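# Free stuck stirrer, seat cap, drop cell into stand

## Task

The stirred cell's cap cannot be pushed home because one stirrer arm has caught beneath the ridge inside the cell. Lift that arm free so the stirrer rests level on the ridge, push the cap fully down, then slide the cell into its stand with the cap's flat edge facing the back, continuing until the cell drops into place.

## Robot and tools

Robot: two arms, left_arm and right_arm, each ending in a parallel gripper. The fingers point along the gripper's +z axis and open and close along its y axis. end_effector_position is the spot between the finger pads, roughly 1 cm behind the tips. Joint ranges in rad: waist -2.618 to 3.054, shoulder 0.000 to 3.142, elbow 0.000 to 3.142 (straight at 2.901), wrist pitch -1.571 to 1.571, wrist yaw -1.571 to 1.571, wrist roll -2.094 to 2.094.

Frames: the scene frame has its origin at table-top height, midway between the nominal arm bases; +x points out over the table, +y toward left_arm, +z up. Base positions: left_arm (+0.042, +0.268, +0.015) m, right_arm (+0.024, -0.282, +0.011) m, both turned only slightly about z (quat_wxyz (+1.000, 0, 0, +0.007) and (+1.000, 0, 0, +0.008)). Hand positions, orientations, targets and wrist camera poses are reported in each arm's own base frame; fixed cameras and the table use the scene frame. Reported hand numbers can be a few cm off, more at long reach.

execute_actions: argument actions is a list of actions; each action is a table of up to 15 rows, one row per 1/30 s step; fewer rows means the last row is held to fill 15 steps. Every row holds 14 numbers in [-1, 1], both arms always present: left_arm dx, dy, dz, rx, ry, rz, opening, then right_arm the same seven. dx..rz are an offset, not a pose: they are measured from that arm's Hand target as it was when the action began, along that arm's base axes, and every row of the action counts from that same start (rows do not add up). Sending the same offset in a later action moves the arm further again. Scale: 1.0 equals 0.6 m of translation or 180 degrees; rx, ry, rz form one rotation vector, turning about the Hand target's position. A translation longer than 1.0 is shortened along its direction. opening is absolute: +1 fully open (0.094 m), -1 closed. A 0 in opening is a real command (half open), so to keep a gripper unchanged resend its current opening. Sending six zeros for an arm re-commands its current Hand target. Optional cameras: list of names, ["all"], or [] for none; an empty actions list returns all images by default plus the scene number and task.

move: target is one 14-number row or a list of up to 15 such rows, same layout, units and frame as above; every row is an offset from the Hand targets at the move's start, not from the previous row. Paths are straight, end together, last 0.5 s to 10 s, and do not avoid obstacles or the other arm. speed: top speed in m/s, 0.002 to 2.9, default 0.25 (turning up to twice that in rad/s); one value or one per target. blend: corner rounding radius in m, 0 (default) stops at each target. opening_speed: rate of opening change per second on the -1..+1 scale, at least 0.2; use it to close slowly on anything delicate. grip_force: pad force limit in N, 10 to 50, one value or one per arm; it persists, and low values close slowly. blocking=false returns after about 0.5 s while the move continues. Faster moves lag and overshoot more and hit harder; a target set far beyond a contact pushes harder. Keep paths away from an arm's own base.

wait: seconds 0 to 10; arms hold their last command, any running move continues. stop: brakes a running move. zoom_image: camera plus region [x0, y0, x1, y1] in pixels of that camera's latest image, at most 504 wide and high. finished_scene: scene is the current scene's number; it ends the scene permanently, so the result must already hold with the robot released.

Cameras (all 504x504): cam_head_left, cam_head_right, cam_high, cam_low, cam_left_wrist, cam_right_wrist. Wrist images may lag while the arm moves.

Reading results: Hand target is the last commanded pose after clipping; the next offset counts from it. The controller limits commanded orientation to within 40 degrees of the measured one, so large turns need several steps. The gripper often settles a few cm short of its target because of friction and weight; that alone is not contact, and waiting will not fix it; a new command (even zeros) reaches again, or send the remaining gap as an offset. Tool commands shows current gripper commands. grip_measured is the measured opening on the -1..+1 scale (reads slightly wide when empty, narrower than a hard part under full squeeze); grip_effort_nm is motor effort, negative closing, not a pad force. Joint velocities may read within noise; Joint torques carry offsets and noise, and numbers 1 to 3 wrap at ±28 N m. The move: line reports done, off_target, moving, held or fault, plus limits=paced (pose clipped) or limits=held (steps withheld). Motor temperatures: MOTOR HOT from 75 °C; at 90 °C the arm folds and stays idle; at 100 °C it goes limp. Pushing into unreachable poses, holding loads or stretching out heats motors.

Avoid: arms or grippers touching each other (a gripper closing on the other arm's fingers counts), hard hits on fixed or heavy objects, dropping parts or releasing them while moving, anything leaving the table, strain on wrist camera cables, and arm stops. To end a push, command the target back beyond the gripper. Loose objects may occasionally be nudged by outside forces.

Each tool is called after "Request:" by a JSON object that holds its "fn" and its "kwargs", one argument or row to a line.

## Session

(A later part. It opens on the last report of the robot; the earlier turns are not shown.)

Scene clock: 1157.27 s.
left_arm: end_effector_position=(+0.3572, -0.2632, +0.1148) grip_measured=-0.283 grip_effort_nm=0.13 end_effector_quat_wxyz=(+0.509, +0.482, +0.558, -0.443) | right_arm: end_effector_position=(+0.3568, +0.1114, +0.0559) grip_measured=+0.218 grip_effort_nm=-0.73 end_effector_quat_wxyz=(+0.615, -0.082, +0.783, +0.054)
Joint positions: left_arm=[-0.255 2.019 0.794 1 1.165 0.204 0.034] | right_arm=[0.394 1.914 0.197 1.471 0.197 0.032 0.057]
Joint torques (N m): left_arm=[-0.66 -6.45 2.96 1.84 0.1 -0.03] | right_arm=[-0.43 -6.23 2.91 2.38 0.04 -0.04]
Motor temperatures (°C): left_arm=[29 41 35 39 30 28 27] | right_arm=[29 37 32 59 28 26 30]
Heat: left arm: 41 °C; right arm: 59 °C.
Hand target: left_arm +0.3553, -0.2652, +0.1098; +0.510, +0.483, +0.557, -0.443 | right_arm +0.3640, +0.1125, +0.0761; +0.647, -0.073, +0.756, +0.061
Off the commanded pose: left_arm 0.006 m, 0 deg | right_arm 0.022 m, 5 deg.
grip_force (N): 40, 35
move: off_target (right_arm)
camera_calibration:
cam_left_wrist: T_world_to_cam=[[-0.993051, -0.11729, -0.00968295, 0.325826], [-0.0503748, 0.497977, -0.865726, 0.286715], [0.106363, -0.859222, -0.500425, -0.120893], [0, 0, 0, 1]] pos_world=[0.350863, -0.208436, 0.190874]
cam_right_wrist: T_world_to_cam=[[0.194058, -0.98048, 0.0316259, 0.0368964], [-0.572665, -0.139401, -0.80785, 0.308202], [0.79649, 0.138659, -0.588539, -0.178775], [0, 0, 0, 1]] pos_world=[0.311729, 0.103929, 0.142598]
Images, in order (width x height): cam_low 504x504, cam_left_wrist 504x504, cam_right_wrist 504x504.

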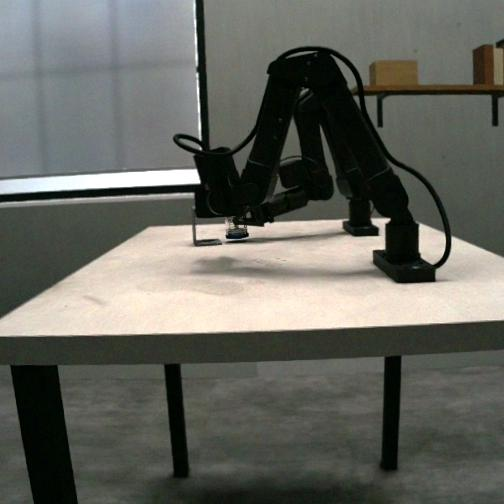

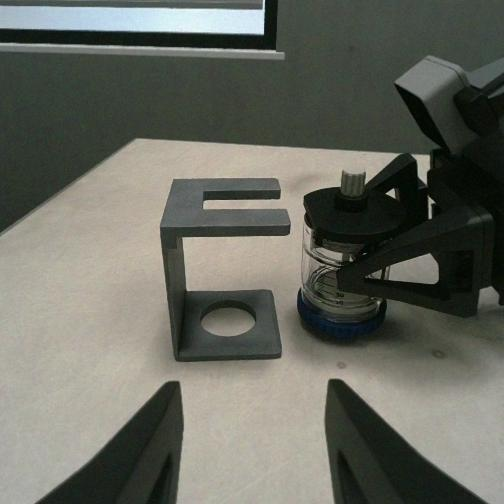

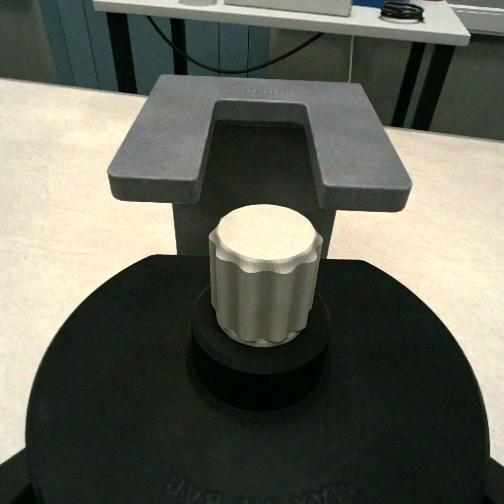

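Request:
{"fn": "move", "kwargs": {
  "target": [0,0,0,0,0,0,-0.28,0.013,0.003,-0.004,0,0,0.0,0.14],
  "speed": 0.04,
  "cameras": ["cam_left_wrist","cam_low","cam_right_wrist"]
}}

Request:
{"fn": "zoom_image", "kwargs": {
  "camera": "cam_left_wrist",
  "region": [150, 160, 450, 380]
}}

Request:
{"fn": "zoom_image", "kwargs": {
  "camera": "cam_low",
  "region": [180, 190, 260, 260]
}}

Request:
{"fn": "zoom_image", "kwargs": {
  "camera": "cam_right_wrist",
  "region": [100, 50, 430, 380]
}}

Scene clock: 1174.30 s.
left_arm: end_effector_position=(+0.3572, -0.2632, +0.1148) grip_measured=-0.283 grip_effort_nm=0.13 end_effector_quat_wxyz=(+0.509, +0.482, +0.558, -0.443) | right_arm: end_effector_position=(+0.3604, +0.1130, +0.0514) grip_measured=+0.218 grip_effort_nm=-0.73 end_effector_quat_wxyz=(+0.612, -0.083, +0.785, +0.053)
Joint positions: left_arm=[-0.255 2.019 0.794 1 1.165 0.204 0.034] | right_arm=[0.394 1.941 0.215 1.473 0.196 0.032 0.057]
Joint torques (N m): left_arm=[-0.72 -6.37 2.89 1.81 0.09 -0.07] | right_arm=[-0.98 -6.39 3.84 2.34 -0.01 -0.06]
Motor temperatures (°C): left_arm=[29 41 34 39 30 28 27] | right_arm=[29 36 32 60 28 26 30]
Heat: left arm: 41 °C; right arm: 60 °C.
Hand target: left_arm +0.3553, -0.2652, +0.1098; +0.510, +0.483, +0.557, -0.443 | right_arm +0.3719, +0.1143, +0.0737; +0.647, -0.073, +0.756, +0.061
Off the commanded pose: left_arm 0.006 m, 0 deg | right_arm 0.025 m, 5 deg.
grip_force (N): 40, 35
move: off_target (right_arm)
camera_calibration:
cam_left_wrist: T_world_to_cam=[[-0.993051, -0.11729, -0.00968295, 0.325826], [-0.0503748, 0.497977, -0.865726, 0.286715], [0.106363, -0.859222, -0.500425, -0.120893], [0, 0, 0, 1]] pos_world=[0.350863, -0.208436, 0.190874]
cam_right_wrist: T_world_to_cam=[[0.194625, -0.980322, 0.0330003, 0.0375914], [-0.578363, -0.141866, -0.803349, 0.308999], [0.792223, 0.137266, -0.594593, -0.182454], [0, 0, 0, 1]] pos_world=[0.315942, 0.105733, 0.138508]
Images, in order (width x height): cam_low 504x504, cam_left_wrist 504x504, cam_right_wrist 504x504.

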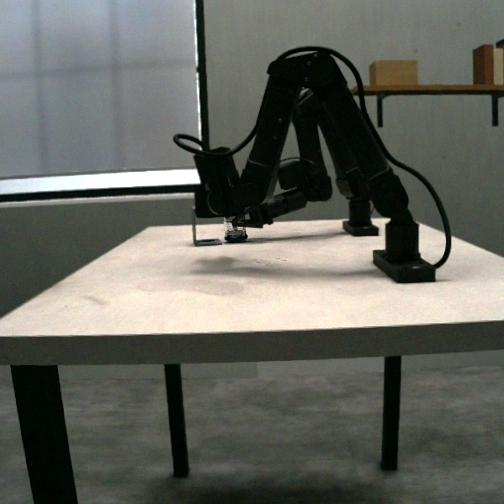

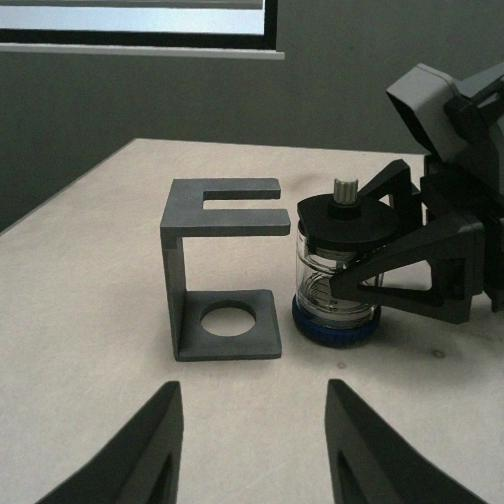

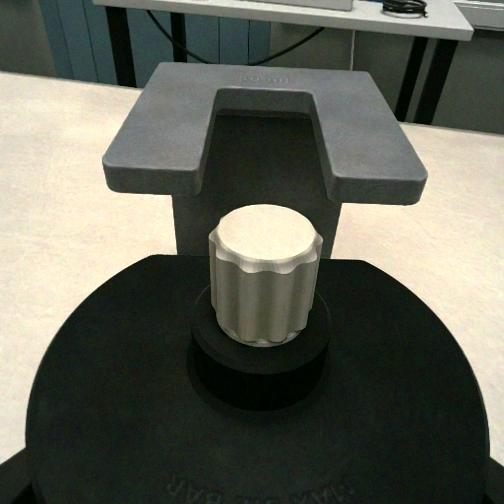

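Scaled by 1.680 from the camera's 504x504 image, which has a finer 720x720 frame.

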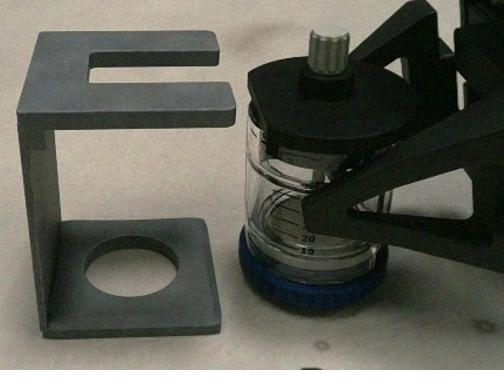

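Scaled by 6.300 from the camera's 504x504 image, which has a finer 720x720 frame.

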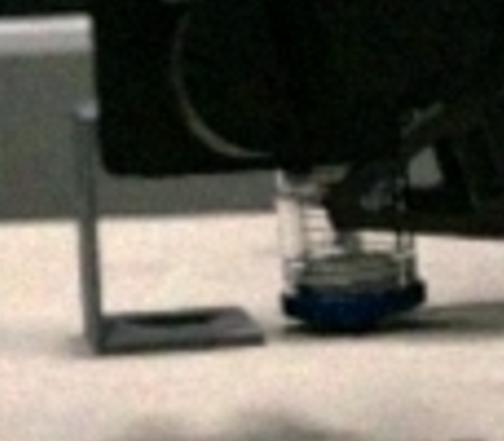

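Scaled by 1.527 from the camera's 504x504 image, which has a finer 720x720 frame.

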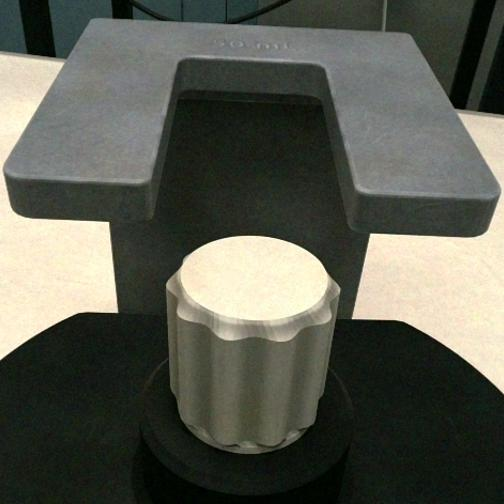

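Request:
{"fn": "move", "kwargs": {
  "target": [
    [0,0,0,0,0,0,-0.28,-0.003,0.0,0.035,0,0,0.0,0.14],
    [0,0,0,0,0,0,-0.28,0.0,0.0,0.004,0,0,0.0,0.14]
  ],
  "speed": 0.06,
  "cameras": ["cam_left_wrist","cam_low"]
}}

Request:
{"fn": "zoom_image", "kwargs": {
  "camera": "cam_left_wrist",
  "region": [150, 160, 450, 380]
}}

Request:
{"fn": "zoom_image", "kwargs": {
  "camera": "cam_low",
  "region": [180, 210, 240, 260]
}}

Scene clock: 1186.73 s.
left_arm: end_effector_position=(+0.3572, -0.2632, +0.1148) grip_measured=-0.283 grip_effort_nm=0.13 end_effector_quat_wxyz=(+0.509, +0.482, +0.558, -0.443) | right_arm: end_effector_position=(+0.3604, +0.1130, +0.0534) grip_measured=+0.218 grip_effort_nm=-0.73 end_effector_quat_wxyz=(+0.611, -0.083, +0.785, +0.053)
Joint positions: left_arm=[-0.255 2.019 0.794 1 1.165 0.204 0.034] | right_arm=[0.394 1.921 0.215 1.451 0.196 0.032 0.057]
Joint torques (N m): left_arm=[-0.7 -6.3 3.06 1.84 0.09 -0.05] | right_arm=[-0.98 -6.34 3.86 2.34 -0.01 -0.05]
Motor temperatures (°C): left_arm=[29 41 34 40 30 28 27] | right_arm=[29 36 32 60 28 26 30]
Heat: left arm: 41 °C; right arm: 60 °C.
Hand target: left_arm +0.3553, -0.2652, +0.1098; +0.510, +0.483, +0.557, -0.443 | right_arm +0.3719, +0.1143, +0.0762; +0.647, -0.073, +0.756, +0.061
Off the commanded pose: left_arm 0.006 m, 0 deg | right_arm 0.025 m, 5 deg.
grip_force (N): 40, 35
move: off_target (right_arm)
camera_calibration:
cam_left_wrist: T_world_to_cam=[[-0.993051, -0.11729, -0.00968295, 0.325826], [-0.0503748, 0.497977, -0.865726, 0.286715], [0.106363, -0.859222, -0.500425, -0.120893], [0, 0, 0, 1]] pos_world=[0.350863, -0.208436, 0.190874]
Images, in order (width x height): cam_low 504x504, cam_left_wrist 504x504.

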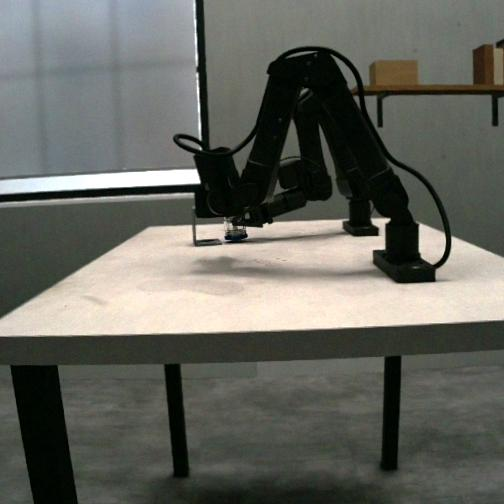

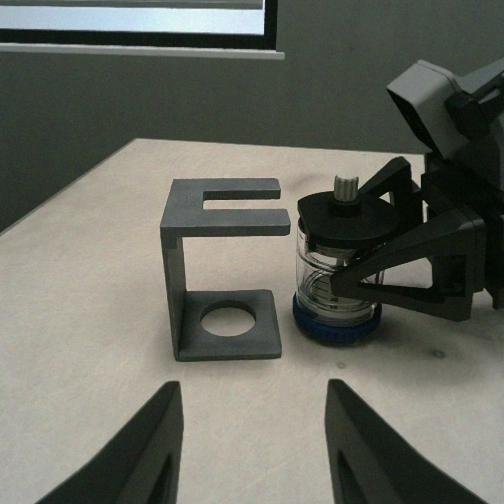

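Scaled by 1.680 from the camera's 504x504 image, which has a finer 720x720 frame.

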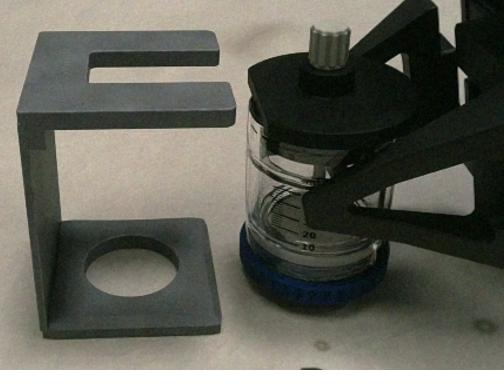

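Scaled by 8.400 from the camera's 504x504 image, which has a finer 720x720 frame.

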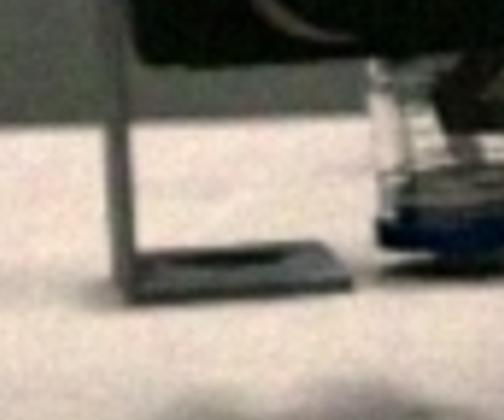

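Request:
{"fn": "move", "kwargs": {
  "target": [0,0,0,0,0,0,-0.28,0.0164,0.0028,0.002,0,0,0,0.14],
  "speed": 0.04,
  "cameras": ["cam_left_wrist","cam_low","cam_right_wrist"]
}}

Request:
{"fn": "zoom_image", "kwargs": {
  "camera": "cam_left_wrist",
  "region": [150, 160, 450, 380]
}}

Request:
{"fn": "zoom_image", "kwargs": {
  "camera": "cam_low",
  "region": [180, 190, 260, 260]
}}

Request:
{"fn": "zoom_image", "kwargs": {
  "camera": "cam_right_wrist",
  "region": [100, 50, 430, 380]
}}

Scene clock: 1208.10 s.
left_arm: end_effector_position=(+0.3572, -0.2632, +0.1148) grip_measured=-0.283 grip_effort_nm=0.12 end_effector_quat_wxyz=(+0.509, +0.482, +0.558, -0.443) | right_arm: end_effector_position=(+0.3722, +0.1153, +0.0629) grip_measured=+0.218 grip_effort_nm=-0.73 end_effector_quat_wxyz=(+0.624, -0.079, +0.775, +0.057)
Joint positions: left_arm=[-0.255 2.019 0.794 1 1.165 0.204 0.034] | right_arm=[0.384 1.921 0.254 1.447 0.187 0.032 0.057]
Joint torques (N m): left_arm=[-0.54 -6.43 2.92 1.87 0.09 -0.04] | right_arm=[-0.91 -6.24 4.19 2 -0.03 -0.06]
Motor temperatures (°C): left_arm=[29 41 34 40 30 28 27] | right_arm=[29 36 32 62 28 26 30]
Heat: left arm: 41 °C; right arm: 62 °C.
Hand target: left_arm +0.3553, -0.2651, +0.1098; +0.510, +0.483, +0.557, -0.443 | right_arm +0.3817, +0.1160, +0.0774; +0.647, -0.073, +0.756, +0.061
Off the commanded pose: left_arm 0.006 m, 0 deg | right_arm 0.017 m, 4 deg.
grip_force (N): 40, 35
move: off_target (right_arm)
camera_calibration:
cam_left_wrist: T_world_to_cam=[[-0.993051, -0.11729, -0.00968295, 0.325826], [-0.0503748, 0.497977, -0.865726, 0.286715], [0.106363, -0.859222, -0.500425, -0.120893], [0, 0, 0, 1]] pos_world=[0.350863, -0.208436, 0.190874]
cam_right_wrist: T_world_to_cam=[[0.19211, -0.981048, 0.0252851, 0.0385772], [-0.553841, -0.129652, -0.822466, 0.316084], [0.810156, 0.144, -0.568252, -0.19433], [0, 0, 0, 1]] pos_world=[0.325087, 0.106811, 0.148565]
Images, in order (width x height): cam_low 504x504, cam_left_wrist 504x504, cam_right_wrist 504x504.

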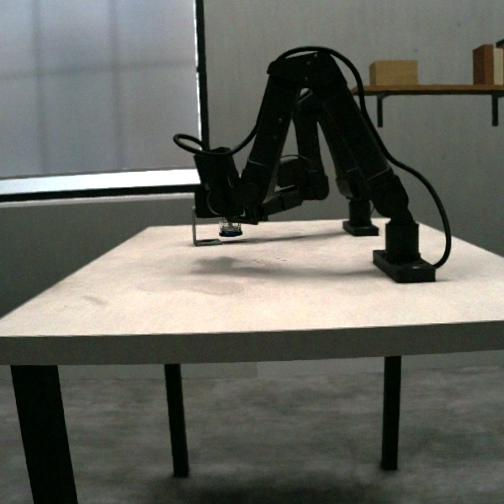

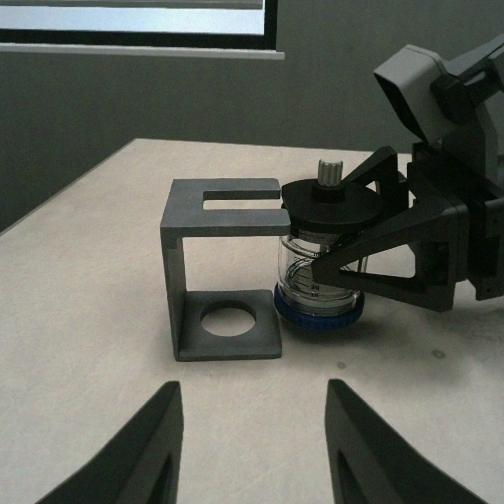

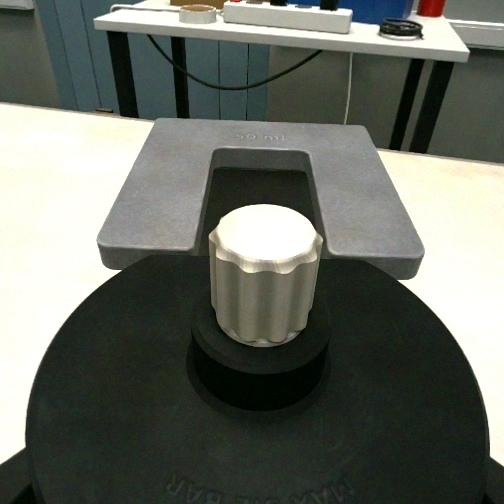

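Scaled by 1.680 from the camera's 504x504 image, which has a finer 720x720 frame.

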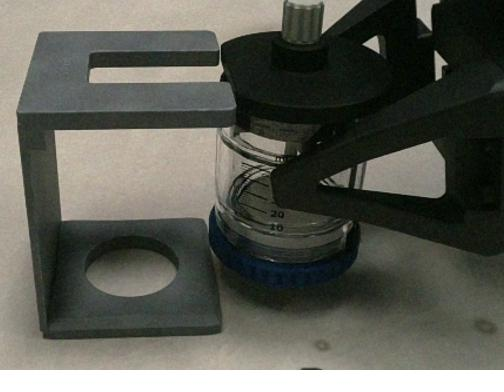

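Scaled by 6.300 from the camera's 504x504 image, which has a finer 720x720 frame.

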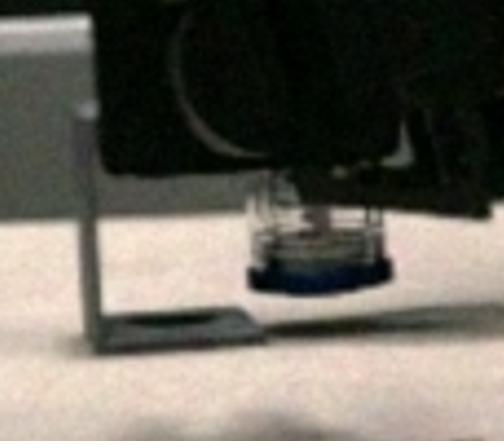

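Scaled by 1.527 from the camera's 504x504 image, which has a finer 720x720 frame.

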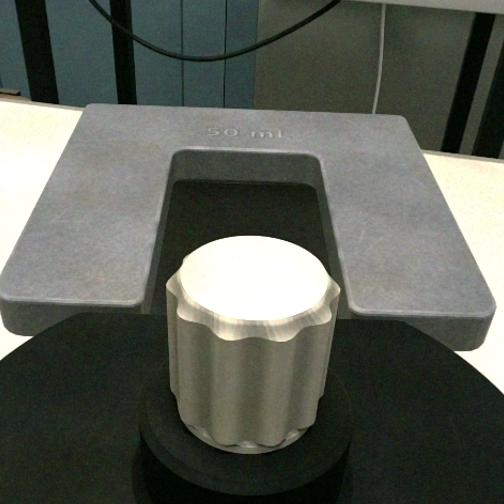

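Request:
{"fn": "move", "kwargs": {
  "target": [
    [0,0,0,0,0,0,-0.28,-0.0164,-0.0028,0.05,0,0,0,0.14],
    [0,0,0,0,0,0,-0.28,-0.0164,-0.0028,-0.002,0,0,0,0.14]
  ],
  "speed": 0.06
}}

Request:
{"fn": "move", "kwargs": {
  "target": [0,0,0,0,0,0,-0.28,0.0082,0.0014,-0.004,0,0,0,0.14],
  "speed": 0.04
}}

Scene clock: 1222.77 s.
left_arm: end_effector_position=(+0.3572, -0.2632, +0.1148) grip_measured=-0.283 grip_effort_nm=0.13 end_effector_quat_wxyz=(+0.509, +0.482, +0.558, -0.443) | right_arm: end_effector_position=(+0.3674, +0.1134, +0.0583) grip_measured=+0.218 grip_effort_nm=-0.73 end_effector_quat_wxyz=(+0.618, -0.080, +0.780, +0.055)
Joint positions: left_arm=[-0.255 2.019 0.794 1 1.165 0.204 0.034] | right_arm=[0.384 1.922 0.237 1.449 0.187 0.032 0.057]
Joint torques (N m): left_arm=[-0.66 -6.41 2.96 1.84 0.08 -0.07] | right_arm=[-0.09 -6.5 2.45 2.35 0.06 -0.04]
Motor temperatures (°C): left_arm=[29 40 34 41 30 28 27] | right_arm=[29 36 32 59 28 26 30]
Heat: left arm: 41 °C; right arm: 59 °C.
Hand target: left_arm +0.3553, -0.2651, +0.1098; +0.510, +0.483, +0.557, -0.443 | right_arm +0.3718, +0.1143, +0.0761; +0.647, -0.073, +0.756, +0.061
Off the commanded pose: left_arm 0.006 m, 0 deg | right_arm 0.019 m, 4 deg.
grip_force (N): 40, 35
move: off_target (right_arm)

Scene clock: 1223.67 s.
left_arm: end_effector_position=(+0.3572, -0.2632, +0.1148) grip_measured=-0.283 grip_effort_nm=0.12 end_effector_quat_wxyz=(+0.509, +0.482, +0.558, -0.443) | right_arm: end_effector_position=(+0.3664, +0.1129, +0.0513) grip_measured=+0.218 grip_effort_nm=-0.73 end_effector_quat_wxyz=(+0.611, -0.082, +0.785, +0.053)
Joint positions: left_arm=[-0.255 2.019 0.794 1 1.165 0.204 0.034] | right_arm=[0.384 1.945 0.237 1.455 0.187 0.032 0.057]
Joint torques (N m): left_arm=[-0.68 -6.24 3.07 1.84 0.1 -0.05] | right_arm=[-0.5 -6.61 3.66 2.37 0.02 -0.05]
Motor temperatures (°C): left_arm=[29 40 34 41 30 28 27] | right_arm=[29 36 32 59 28 26 30]
Heat: left arm: 41 °C; right arm: 59 °C.
Hand target: left_arm +0.3553, -0.2651, +0.1098; +0.510, +0.483, +0.557, -0.443 | right_arm +0.3767, +0.1151, +0.0737; +0.647, -0.073, +0.756, +0.061
Off the commanded pose: left_arm 0.006 m, 0 deg | right_arm 0.025 m, 5 deg.
grip_force (N): 40, 35
move: off_target (right_arm)

Request:
{"fn": "move", "kwargs": {
  "target": [0,0,0,0,0,0,-0.28,0.003,0.0005,0.004,0,0,0,0.14],
  "speed": 0.03,
  "cameras": ["cam_left_wrist","cam_low","cam_right_wrist"]
}}

Request:
{"fn": "zoom_image", "kwargs": {
  "camera": "cam_left_wrist",
  "region": [150, 160, 450, 380]
}}

Request:
{"fn": "zoom_image", "kwargs": {
  "camera": "cam_low",
  "region": [180, 190, 260, 260]
}}

Scene clock: 1229.53 s.
left_arm: end_effector_position=(+0.3572, -0.2632, +0.1148) grip_measured=-0.283 grip_effort_nm=0.13 end_effector_quat_wxyz=(+0.509, +0.482, +0.558, -0.443) | right_arm: end_effector_position=(+0.3664, +0.1129, +0.0513) grip_measured=+0.218 grip_effort_nm=-0.73 end_effector_quat_wxyz=(+0.611, -0.082, +0.785, +0.053)
Joint positions: left_arm=[-0.255 2.019 0.794 1 1.165 0.204 0.034] | right_arm=[0.384 1.945 0.237 1.455 0.187 0.032 0.057]
Joint torques (N m): left_arm=[-0.69 -6.38 3.02 1.83 0.09 -0.05] | right_arm=[-0.64 -7.94 4.15 2.17 0.01 -0.06]
Motor temperatures (°C): left_arm=[29 40 34 41 30 28 27] | right_arm=[29 35 32 61 28 26 30]
Heat: left arm: 41 °C; right arm: 61 °C.
Hand target: left_arm +0.3553, -0.2651, +0.1098; +0.510, +0.483, +0.557, -0.443 | right_arm +0.3785, +0.1154, +0.0760; +0.647, -0.073, +0.756, +0.061
Off the commanded pose: left_arm 0.006 m, 0 deg | right_arm 0.028 m, 5 deg.
grip_force (N): 40, 35
move: off_target (right_arm)
camera_calibration:
cam_left_wrist: T_world_to_cam=[[-0.993051, -0.11729, -0.00968295, 0.325826], [-0.0503748, 0.497977, -0.865726, 0.286715], [0.106363, -0.859222, -0.500425, -0.120893], [0, 0, 0, 1]] pos_world=[0.350863, -0.208436, 0.190874]
cam_right_wrist: T_world_to_cam=[[0.19305, -0.98068, 0.0315928, 0.0369509], [-0.579086, -0.13987, -0.803178, 0.312418], [0.79208, 0.136759, -0.5949, -0.187177], [0, 0, 0, 1]] pos_world=[0.322043, 0.105533, 0.138408]
Images, in order (width x height): cam_low 504x504, cam_left_wrist 504x504, cam_right_wrist 504x504.

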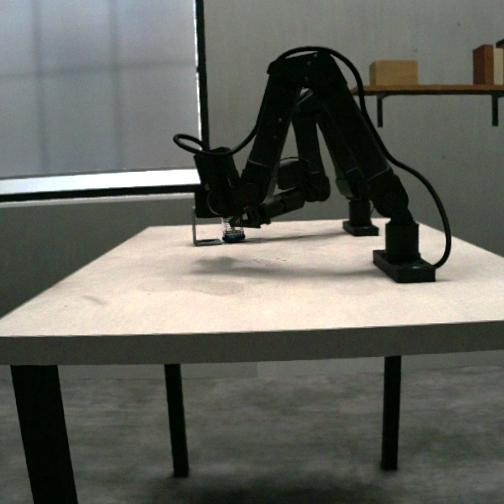

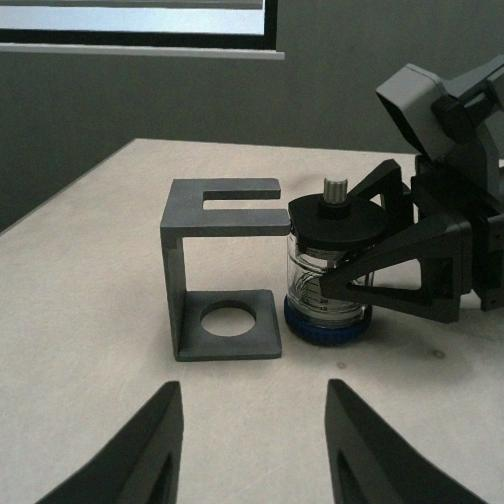

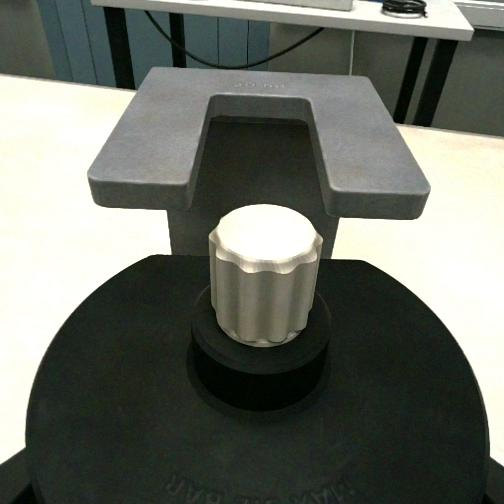

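Scaled by 1.680 from the camera's 504x504 image, which has a finer 720x720 frame.

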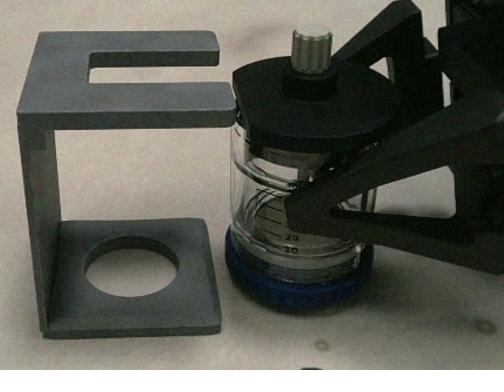

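Scaled by 6.300 from the camera's 504x504 image, which has a finer 720x720 frame.

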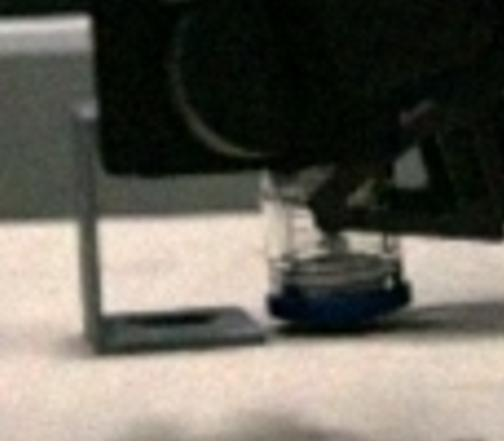

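Request:
{"fn": "move", "kwargs": {
  "target": [
    [0,0,0,0,0,0,-0.28,-0.02,-0.0034,0.055,0,0,0,0.14],
    [0,0,0,0,0,0,-0.28,-0.02,-0.0034,0.004,0,0,0,0.14]
  ],
  "speed": 0.06
}}

Request:
{"fn": "move", "kwargs": {
  "target": [0,0,0,0,0,0,-0.28,0.0164,0.0028,-0.001,0,0,0,0.14],
  "speed": 0.03
}}

Scene clock: 1249.37 s.
left_arm: end_effector_position=(+0.3572, -0.2632, +0.1148) grip_measured=-0.283 grip_effort_nm=0.12 end_effector_quat_wxyz=(+0.509, +0.482, +0.558, -0.443) | right_arm: end_effector_position=(+0.3626, +0.1114, +0.0606) grip_measured=+0.218 grip_effort_nm=-0.73 end_effector_quat_wxyz=(+0.618, -0.080, +0.780, +0.055)
Joint positions: left_arm=[-0.255 2.019 0.794 1 1.165 0.204 0.034] | right_arm=[0.384 1.896 0.216 1.444 0.187 0.032 0.057]
Joint torques (N m): left_arm=[-0.81 -6.42 2.99 1.86 0.1 -0.01] | right_arm=[0.39 -6.34 2.51 2.38 0.11 -0.02]
Motor temperatures (°C): left_arm=[29 40 34 42 30 28 27] | right_arm=[29 35 32 62 28 26 30]
Heat: left arm: 42 °C; right arm: 62 °C.
Hand target: left_arm +0.3553, -0.2651, +0.1098; +0.510, +0.483, +0.557, -0.443 | right_arm +0.3665, +0.1134, +0.0785; +0.647, -0.073, +0.756, +0.061
Off the commanded pose: left_arm 0.006 m, 0 deg | right_arm 0.018 m, 4 deg.
grip_force (N): 40, 35
move: off_target (right_arm)

Scene clock: 1250.17 s.
left_arm: end_effector_position=(+0.3572, -0.2632, +0.1148) grip_measured=-0.283 grip_effort_nm=0.12 end_effector_quat_wxyz=(+0.509, +0.482, +0.558, -0.443) | right_arm: end_effector_position=(+0.3663, +0.1129, +0.0590) grip_measured=+0.218 grip_effort_nm=-0.73 end_effector_quat_wxyz=(+0.618, -0.080, +0.780, +0.055)
Joint positions: left_arm=[-0.255 2.019 0.794 1 1.165 0.204 0.034] | right_arm=[0.384 1.913 0.232 1.444 0.187 0.032 0.057]
Joint torques (N m): left_arm=[-0.77 -6.32 2.97 1.82 0.1 -0.06] | right_arm=[-0.49 -6.53 4.1 2.17 0.02 -0.05]
Motor temperatures (°C): left_arm=[29 40 34 42 30 28 27] | right_arm=[29 35 32 62 28 26 30]
Heat: left arm: 42 °C; right arm: 62 °C.
Hand target: left_arm +0.3553, -0.2651, +0.1098; +0.510, +0.483, +0.557, -0.443 | right_arm +0.3764, +0.1151, +0.0781; +0.647, -0.073, +0.756, +0.061
Off the commanded pose: left_arm 0.006 m, 0 deg | right_arm 0.021 m, 4 deg.
grip_force (N): 40, 35
move: off_target (right_arm)

Request:
{"fn": "move", "kwargs": {
  "target": [0,0,0,0,0,0,-0.28,0.002,0.0003,-0.0035,0,0,0,0.14],
  "speed": 0.03,
  "cameras": ["cam_left_wrist","cam_low","cam_right_wrist"]
}}

Request:
{"fn": "zoom_image", "kwargs": {
  "camera": "cam_left_wrist",
  "region": [150, 160, 450, 380]
}}

Request:
{"fn": "zoom_image", "kwargs": {
  "camera": "cam_low",
  "region": [180, 190, 260, 260]
}}

Scene clock: 1258.23 s.
left_arm: end_effector_position=(+0.3572, -0.2632, +0.1148) grip_measured=-0.283 grip_effort_nm=0.12 end_effector_quat_wxyz=(+0.509, +0.482, +0.558, -0.443) | right_arm: end_effector_position=(+0.3653, +0.1125, +0.0529) grip_measured=+0.218 grip_effort_nm=-0.73 end_effector_quat_wxyz=(+0.611, -0.082, +0.785, +0.053)
Joint positions: left_arm=[-0.255 2.019 0.794 1 1.165 0.204 0.034] | right_arm=[0.384 1.93 0.232 1.444 0.187 0.032 0.057]
Joint torques (N m): left_arm=[-0.73 -6.27 2.84 1.82 0.09 -0.04] | right_arm=[-0.57 -6.52 4.29 2.3 0.01 -0.05]
Motor temperatures (°C): left_arm=[29 40 34 42 30 28 27] | right_arm=[29 35 32 60 28 26 30]
Heat: left arm: 42 °C; right arm: 60 °C.
Hand target: left_arm +0.3553, -0.2651, +0.1098; +0.510, +0.483, +0.557, -0.443 | right_arm +0.3776, +0.1153, +0.0759; +0.647, -0.073, +0.756, +0.061
Off the commanded pose: left_arm 0.006 m, 0 deg | right_arm 0.026 m, 5 deg.
grip_force (N): 40, 35
move: off_target (right_arm)
camera_calibration:
cam_left_wrist: T_world_to_cam=[[-0.993051, -0.11729, -0.00968295, 0.325826], [-0.0503748, 0.497977, -0.865726, 0.286715], [0.106363, -0.859222, -0.500425, -0.120893], [0, 0, 0, 1]] pos_world=[0.350863, -0.208436, 0.190874]
cam_right_wrist: T_world_to_cam=[[0.19307, -0.980674, 0.0316648, 0.0367002], [-0.579413, -0.139997, -0.80292, 0.313173], [0.791836, 0.136673, -0.595245, -0.185104], [0, 0, 0, 1]] pos_world=[0.320943, 0.105133, 0.140109]
Images, in order (width x height): cam_low 504x504, cam_left_wrist 504x504, cam_right_wrist 504x504.

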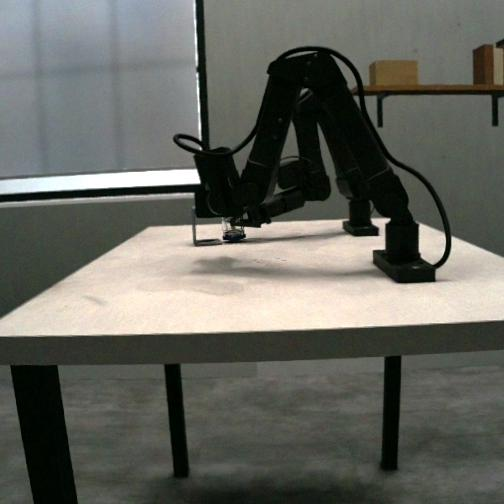

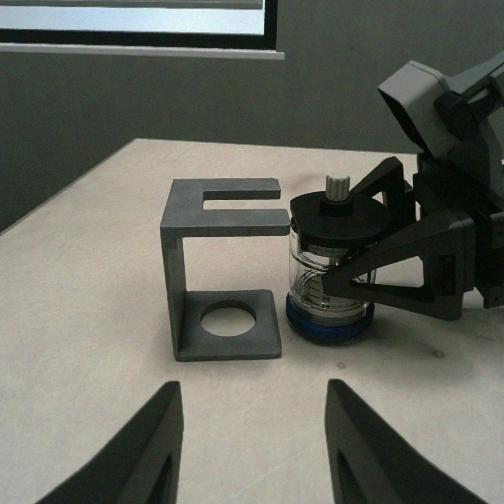

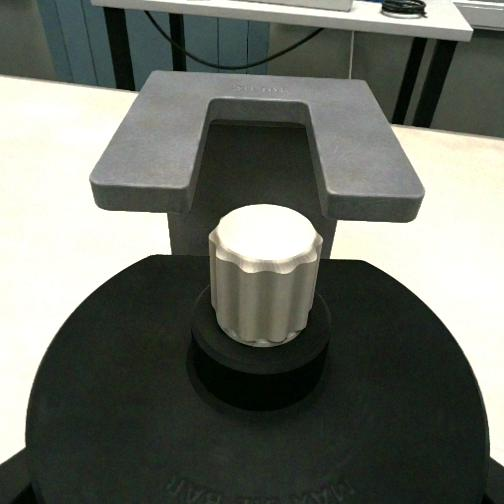

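Scaled by 1.680 from the camera's 504x504 image, which has a finer 720x720 frame.

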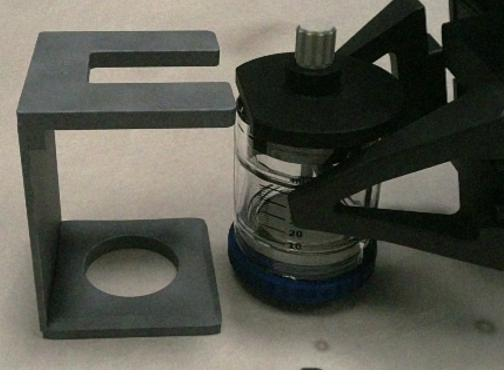

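Scaled by 6.300 from the camera's 504x504 image, which has a finer 720x720 frame.

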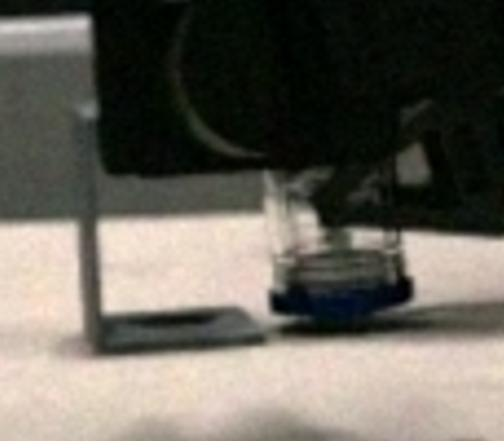

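Request:
{"fn": "zoom_image", "kwargs": {
  "camera": "cam_left_wrist",
  "region": [250, 165, 350, 265]
}}

Request:
{"fn": "zoom_image", "kwargs": {
  "camera": "cam_right_wrist",
  "region": [60, 150, 460, 460]
}}

Scaled by 5.040 from the camera's 504x504 image, which has a finer 720x720 frame.

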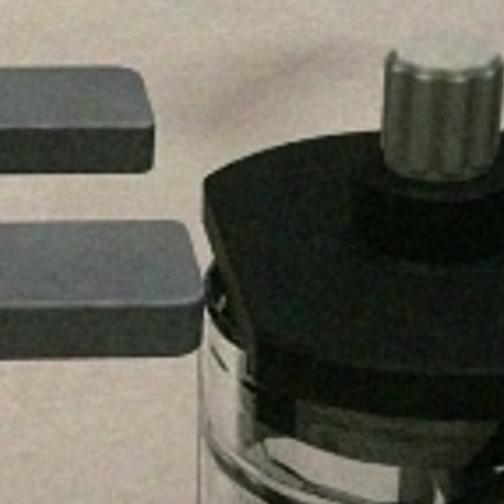

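Scaled by 1.260 from the camera's 504x504 image, which has a finer 720x720 frame.

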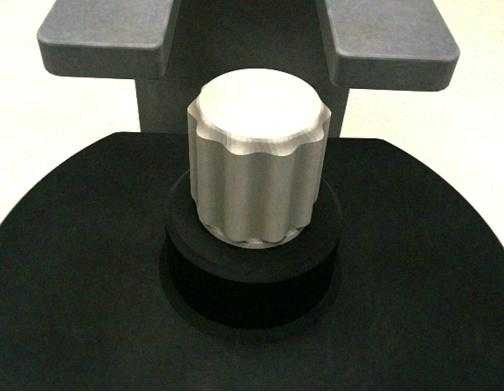

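Request:
{"fn": "zoom_image", "kwargs": {
  "camera": "cam_low",
  "region": [190, 215, 255, 250]
}}

Request:
{"fn": "zoom_image", "kwargs": {
  "camera": "cam_left_wrist",
  "region": [250, 260, 380, 370]
}}

Scaled by 7.754 from the camera's 504x504 image, which has a finer 720x720 frame.

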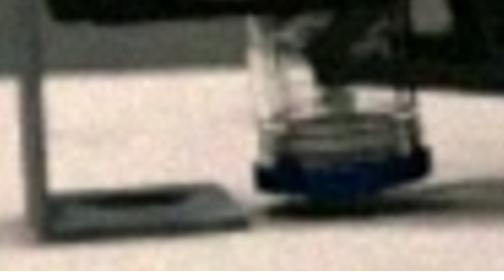

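Scaled by 3.877 from the camera's 504x504 image, which has a finer 720x720 frame.

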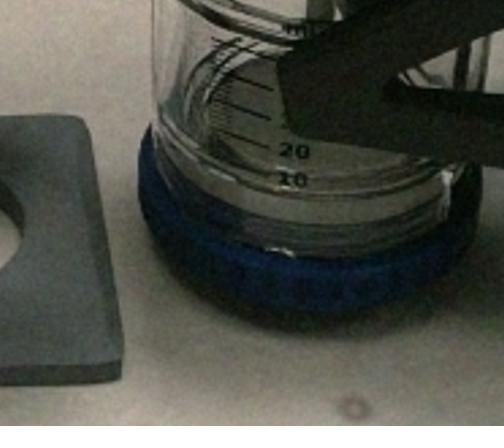

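Request:
{"fn": "move", "kwargs": {
  "target": [0,0,0,0,0,0,-0.28,0.005,0.0008,-0.0025,0,0,0,0.14],
  "speed": 0.03,
  "cameras": ["cam_left_wrist","cam_low","cam_right_wrist"]
}}

Request:
{"fn": "zoom_image", "kwargs": {
  "camera": "cam_left_wrist",
  "region": [250, 165, 350, 265]
}}

Request:
{"fn": "zoom_image", "kwargs": {
  "camera": "cam_low",
  "region": [190, 215, 255, 250]
}}

Scene clock: 1307.00 s.
left_arm: end_effector_position=(+0.3572, -0.2632, +0.1149) grip_measured=-0.283 grip_effort_nm=0.12 end_effector_quat_wxyz=(+0.510, +0.482, +0.558, -0.443) | right_arm: end_effector_position=(+0.3688, +0.1139, +0.0518) grip_measured=+0.218 grip_effort_nm=-0.73 end_effector_quat_wxyz=(+0.612, -0.082, +0.785, +0.053)
Joint positions: left_arm=[-0.255 2.019 0.794 1 1.165 0.204 0.034] | right_arm=[0.384 1.944 0.247 1.444 0.187 0.032 0.057]
Joint torques (N m): left_arm=[-0.66 -6.2 2.92 1.84 0.09 -0.02] | right_arm=[-0.84 -6.63 4.04 2.32 -0.01 -0.06]
Motor temperatures (°C): left_arm=[29 40 34 43 30 28 27] | right_arm=[29 35 32 58 28 26 30]
Heat: left arm: 43 °C; right arm: 58 °C.
Hand target: left_arm +0.3553, -0.2652, +0.1098; +0.510, +0.483, +0.557, -0.443 | right_arm +0.3805, +0.1157, +0.0742; +0.647, -0.073, +0.756, +0.061
Off the commanded pose: left_arm 0.006 m, 0 deg | right_arm 0.026 m, 5 deg.
grip_force (N): 40, 35
move: off_target (right_arm)
camera_calibration:
cam_left_wrist: T_world_to_cam=[[-0.993044, -0.117313, -0.0100424, 0.325889], [-0.0500583, 0.497857, -0.865813, 0.286684], [0.106571, -0.859288, -0.500266, -0.12096], [0, 0, 0, 1]] pos_world=[0.350864, -0.208436, 0.190975]
cam_right_wrist: T_world_to_cam=[[0.19306, -0.98068, 0.0315249, 0.0374778], [-0.578803, -0.139771, -0.803399, 0.314219], [0.792284, 0.136858, -0.594605, -0.188956], [0, 0, 0, 1]] pos_world=[0.324342, 0.106533, 0.138908]
Images, in order (width x height): cam_low 504x504, cam_left_wrist 504x504, cam_right_wrist 504x504.

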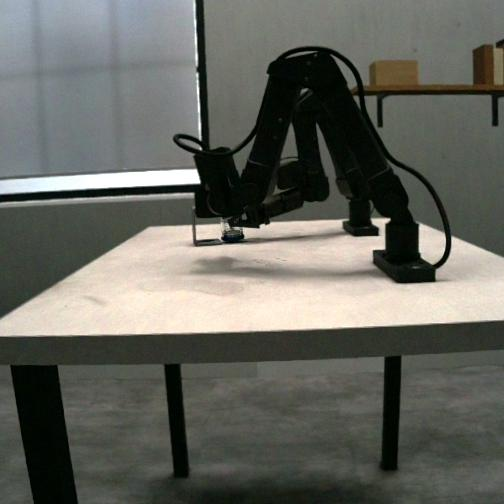

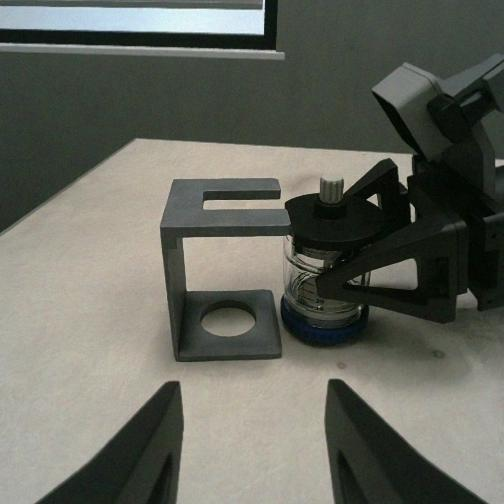

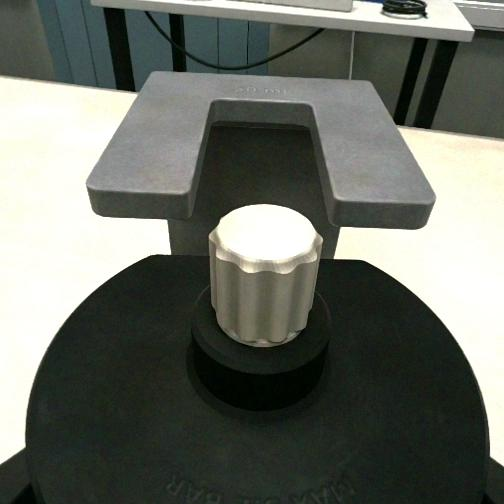

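Scaled by 5.040 from the camera's 504x504 image, which has a finer 720x720 frame.

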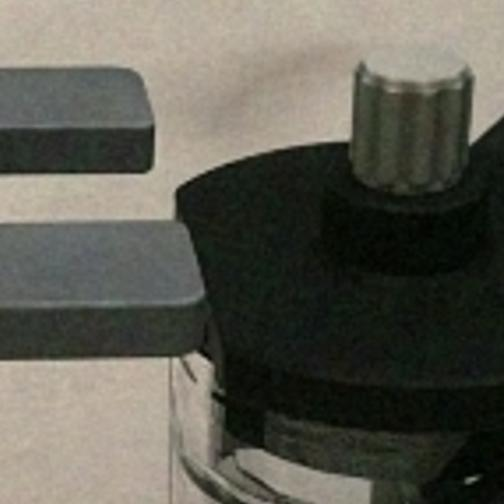

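Scaled by 7.754 from the camera's 504x504 image, which has a finer 720x720 frame.

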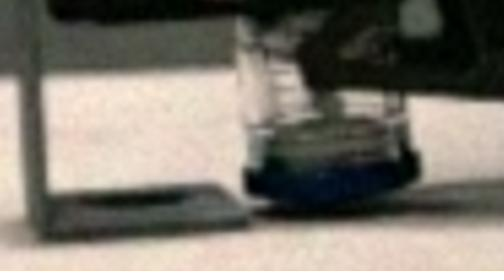

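Request:
{"fn": "move", "kwargs": {
  "target": [0,0,0,0,0,0,-0.28,0.0082,0.0014,0,0,0,0,0.14],
  "speed": 0.03,
  "cameras": ["cam_left_wrist","cam_low","cam_right_wrist"]
}}

Request:
{"fn": "zoom_image", "kwargs": {
  "camera": "cam_left_wrist",
  "region": [250, 165, 350, 265]
}}

Request:
{"fn": "zoom_image", "kwargs": {
  "camera": "cam_low",
  "region": [190, 215, 255, 250]
}}

Scene clock: 1317.27 s.
left_arm: end_effector_position=(+0.3572, -0.2632, +0.1149) grip_measured=-0.283 grip_effort_nm=0.12 end_effector_quat_wxyz=(+0.510, +0.482, +0.558, -0.443) | right_arm: end_effector_position=(+0.3748, +0.1152, +0.0550) grip_measured=+0.218 grip_effort_nm=-0.73 end_effector_quat_wxyz=(+0.617, -0.080, +0.781, +0.055)
Joint positions: left_arm=[-0.255 2.019 0.794 1 1.165 0.204 0.034] | right_arm=[0.38 1.951 0.268 1.444 0.184 0.031 0.057]
Joint torques (N m): left_arm=[-0.75 -6.45 2.89 1.85 0.11 -0.04] | right_arm=[-0.91 -6.8 4.11 2.19 -0.03 -0.07]
Motor temperatures (°C): left_arm=[29 39 34 43 30 28 27] | right_arm=[29 34 32 58 28 26 30]
Heat: left arm: 43 °C; right arm: 58 °C.
Hand target: left_arm +0.3553, -0.2652, +0.1098; +0.510, +0.483, +0.557, -0.443 | right_arm +0.3855, +0.1164, +0.0743; +0.647, -0.073, +0.756, +0.061
Off the commanded pose: left_arm 0.006 m, 0 deg | right_arm 0.022 m, 5 deg.
grip_force (N): 40, 35
move: off_target (right_arm)
camera_calibration:
cam_left_wrist: T_world_to_cam=[[-0.993044, -0.117313, -0.0100424, 0.325889], [-0.0500583, 0.497857, -0.865813, 0.286684], [0.106571, -0.859288, -0.500266, -0.12096], [0, 0, 0, 1]] pos_world=[0.350864, -0.208436, 0.190975]
cam_right_wrist: T_world_to_cam=[[0.191912, -0.98099, 0.0287682, 0.0381304], [-0.568191, -0.134961, -0.811754, 0.316411], [0.800206, 0.13944, -0.58329, -0.195892], [0, 0, 0, 1]] pos_world=[0.329218, 0.107424, 0.141489]
Images, in order (width x height): cam_low 504x504, cam_left_wrist 504x504, cam_right_wrist 504x504.

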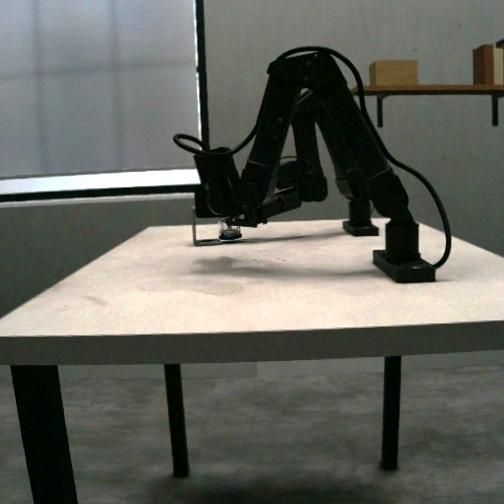

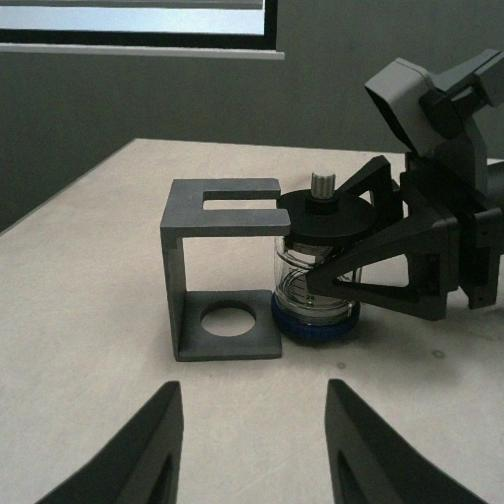

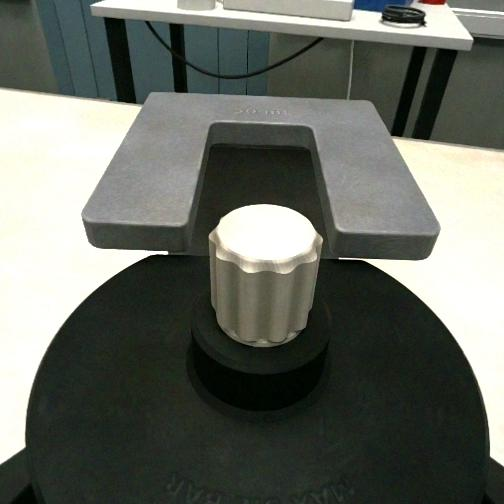

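Scaled by 5.040 from the camera's 504x504 image, which has a finer 720x720 frame.

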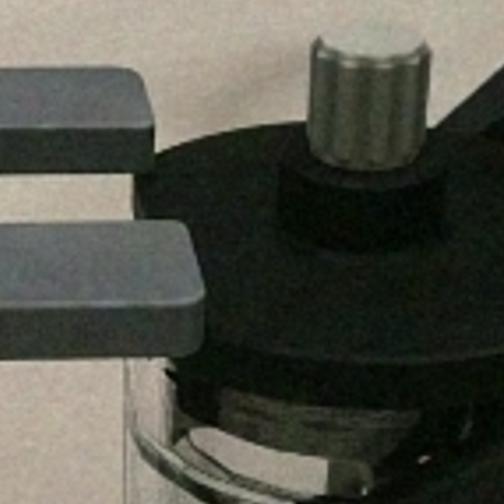

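Scaled by 7.754 from the camera's 504x504 image, which has a finer 720x720 frame.

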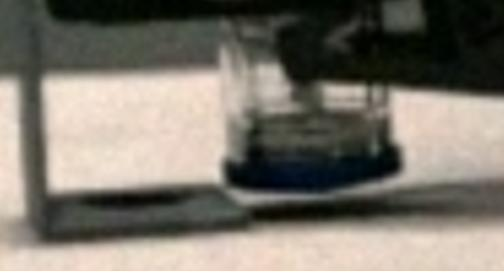

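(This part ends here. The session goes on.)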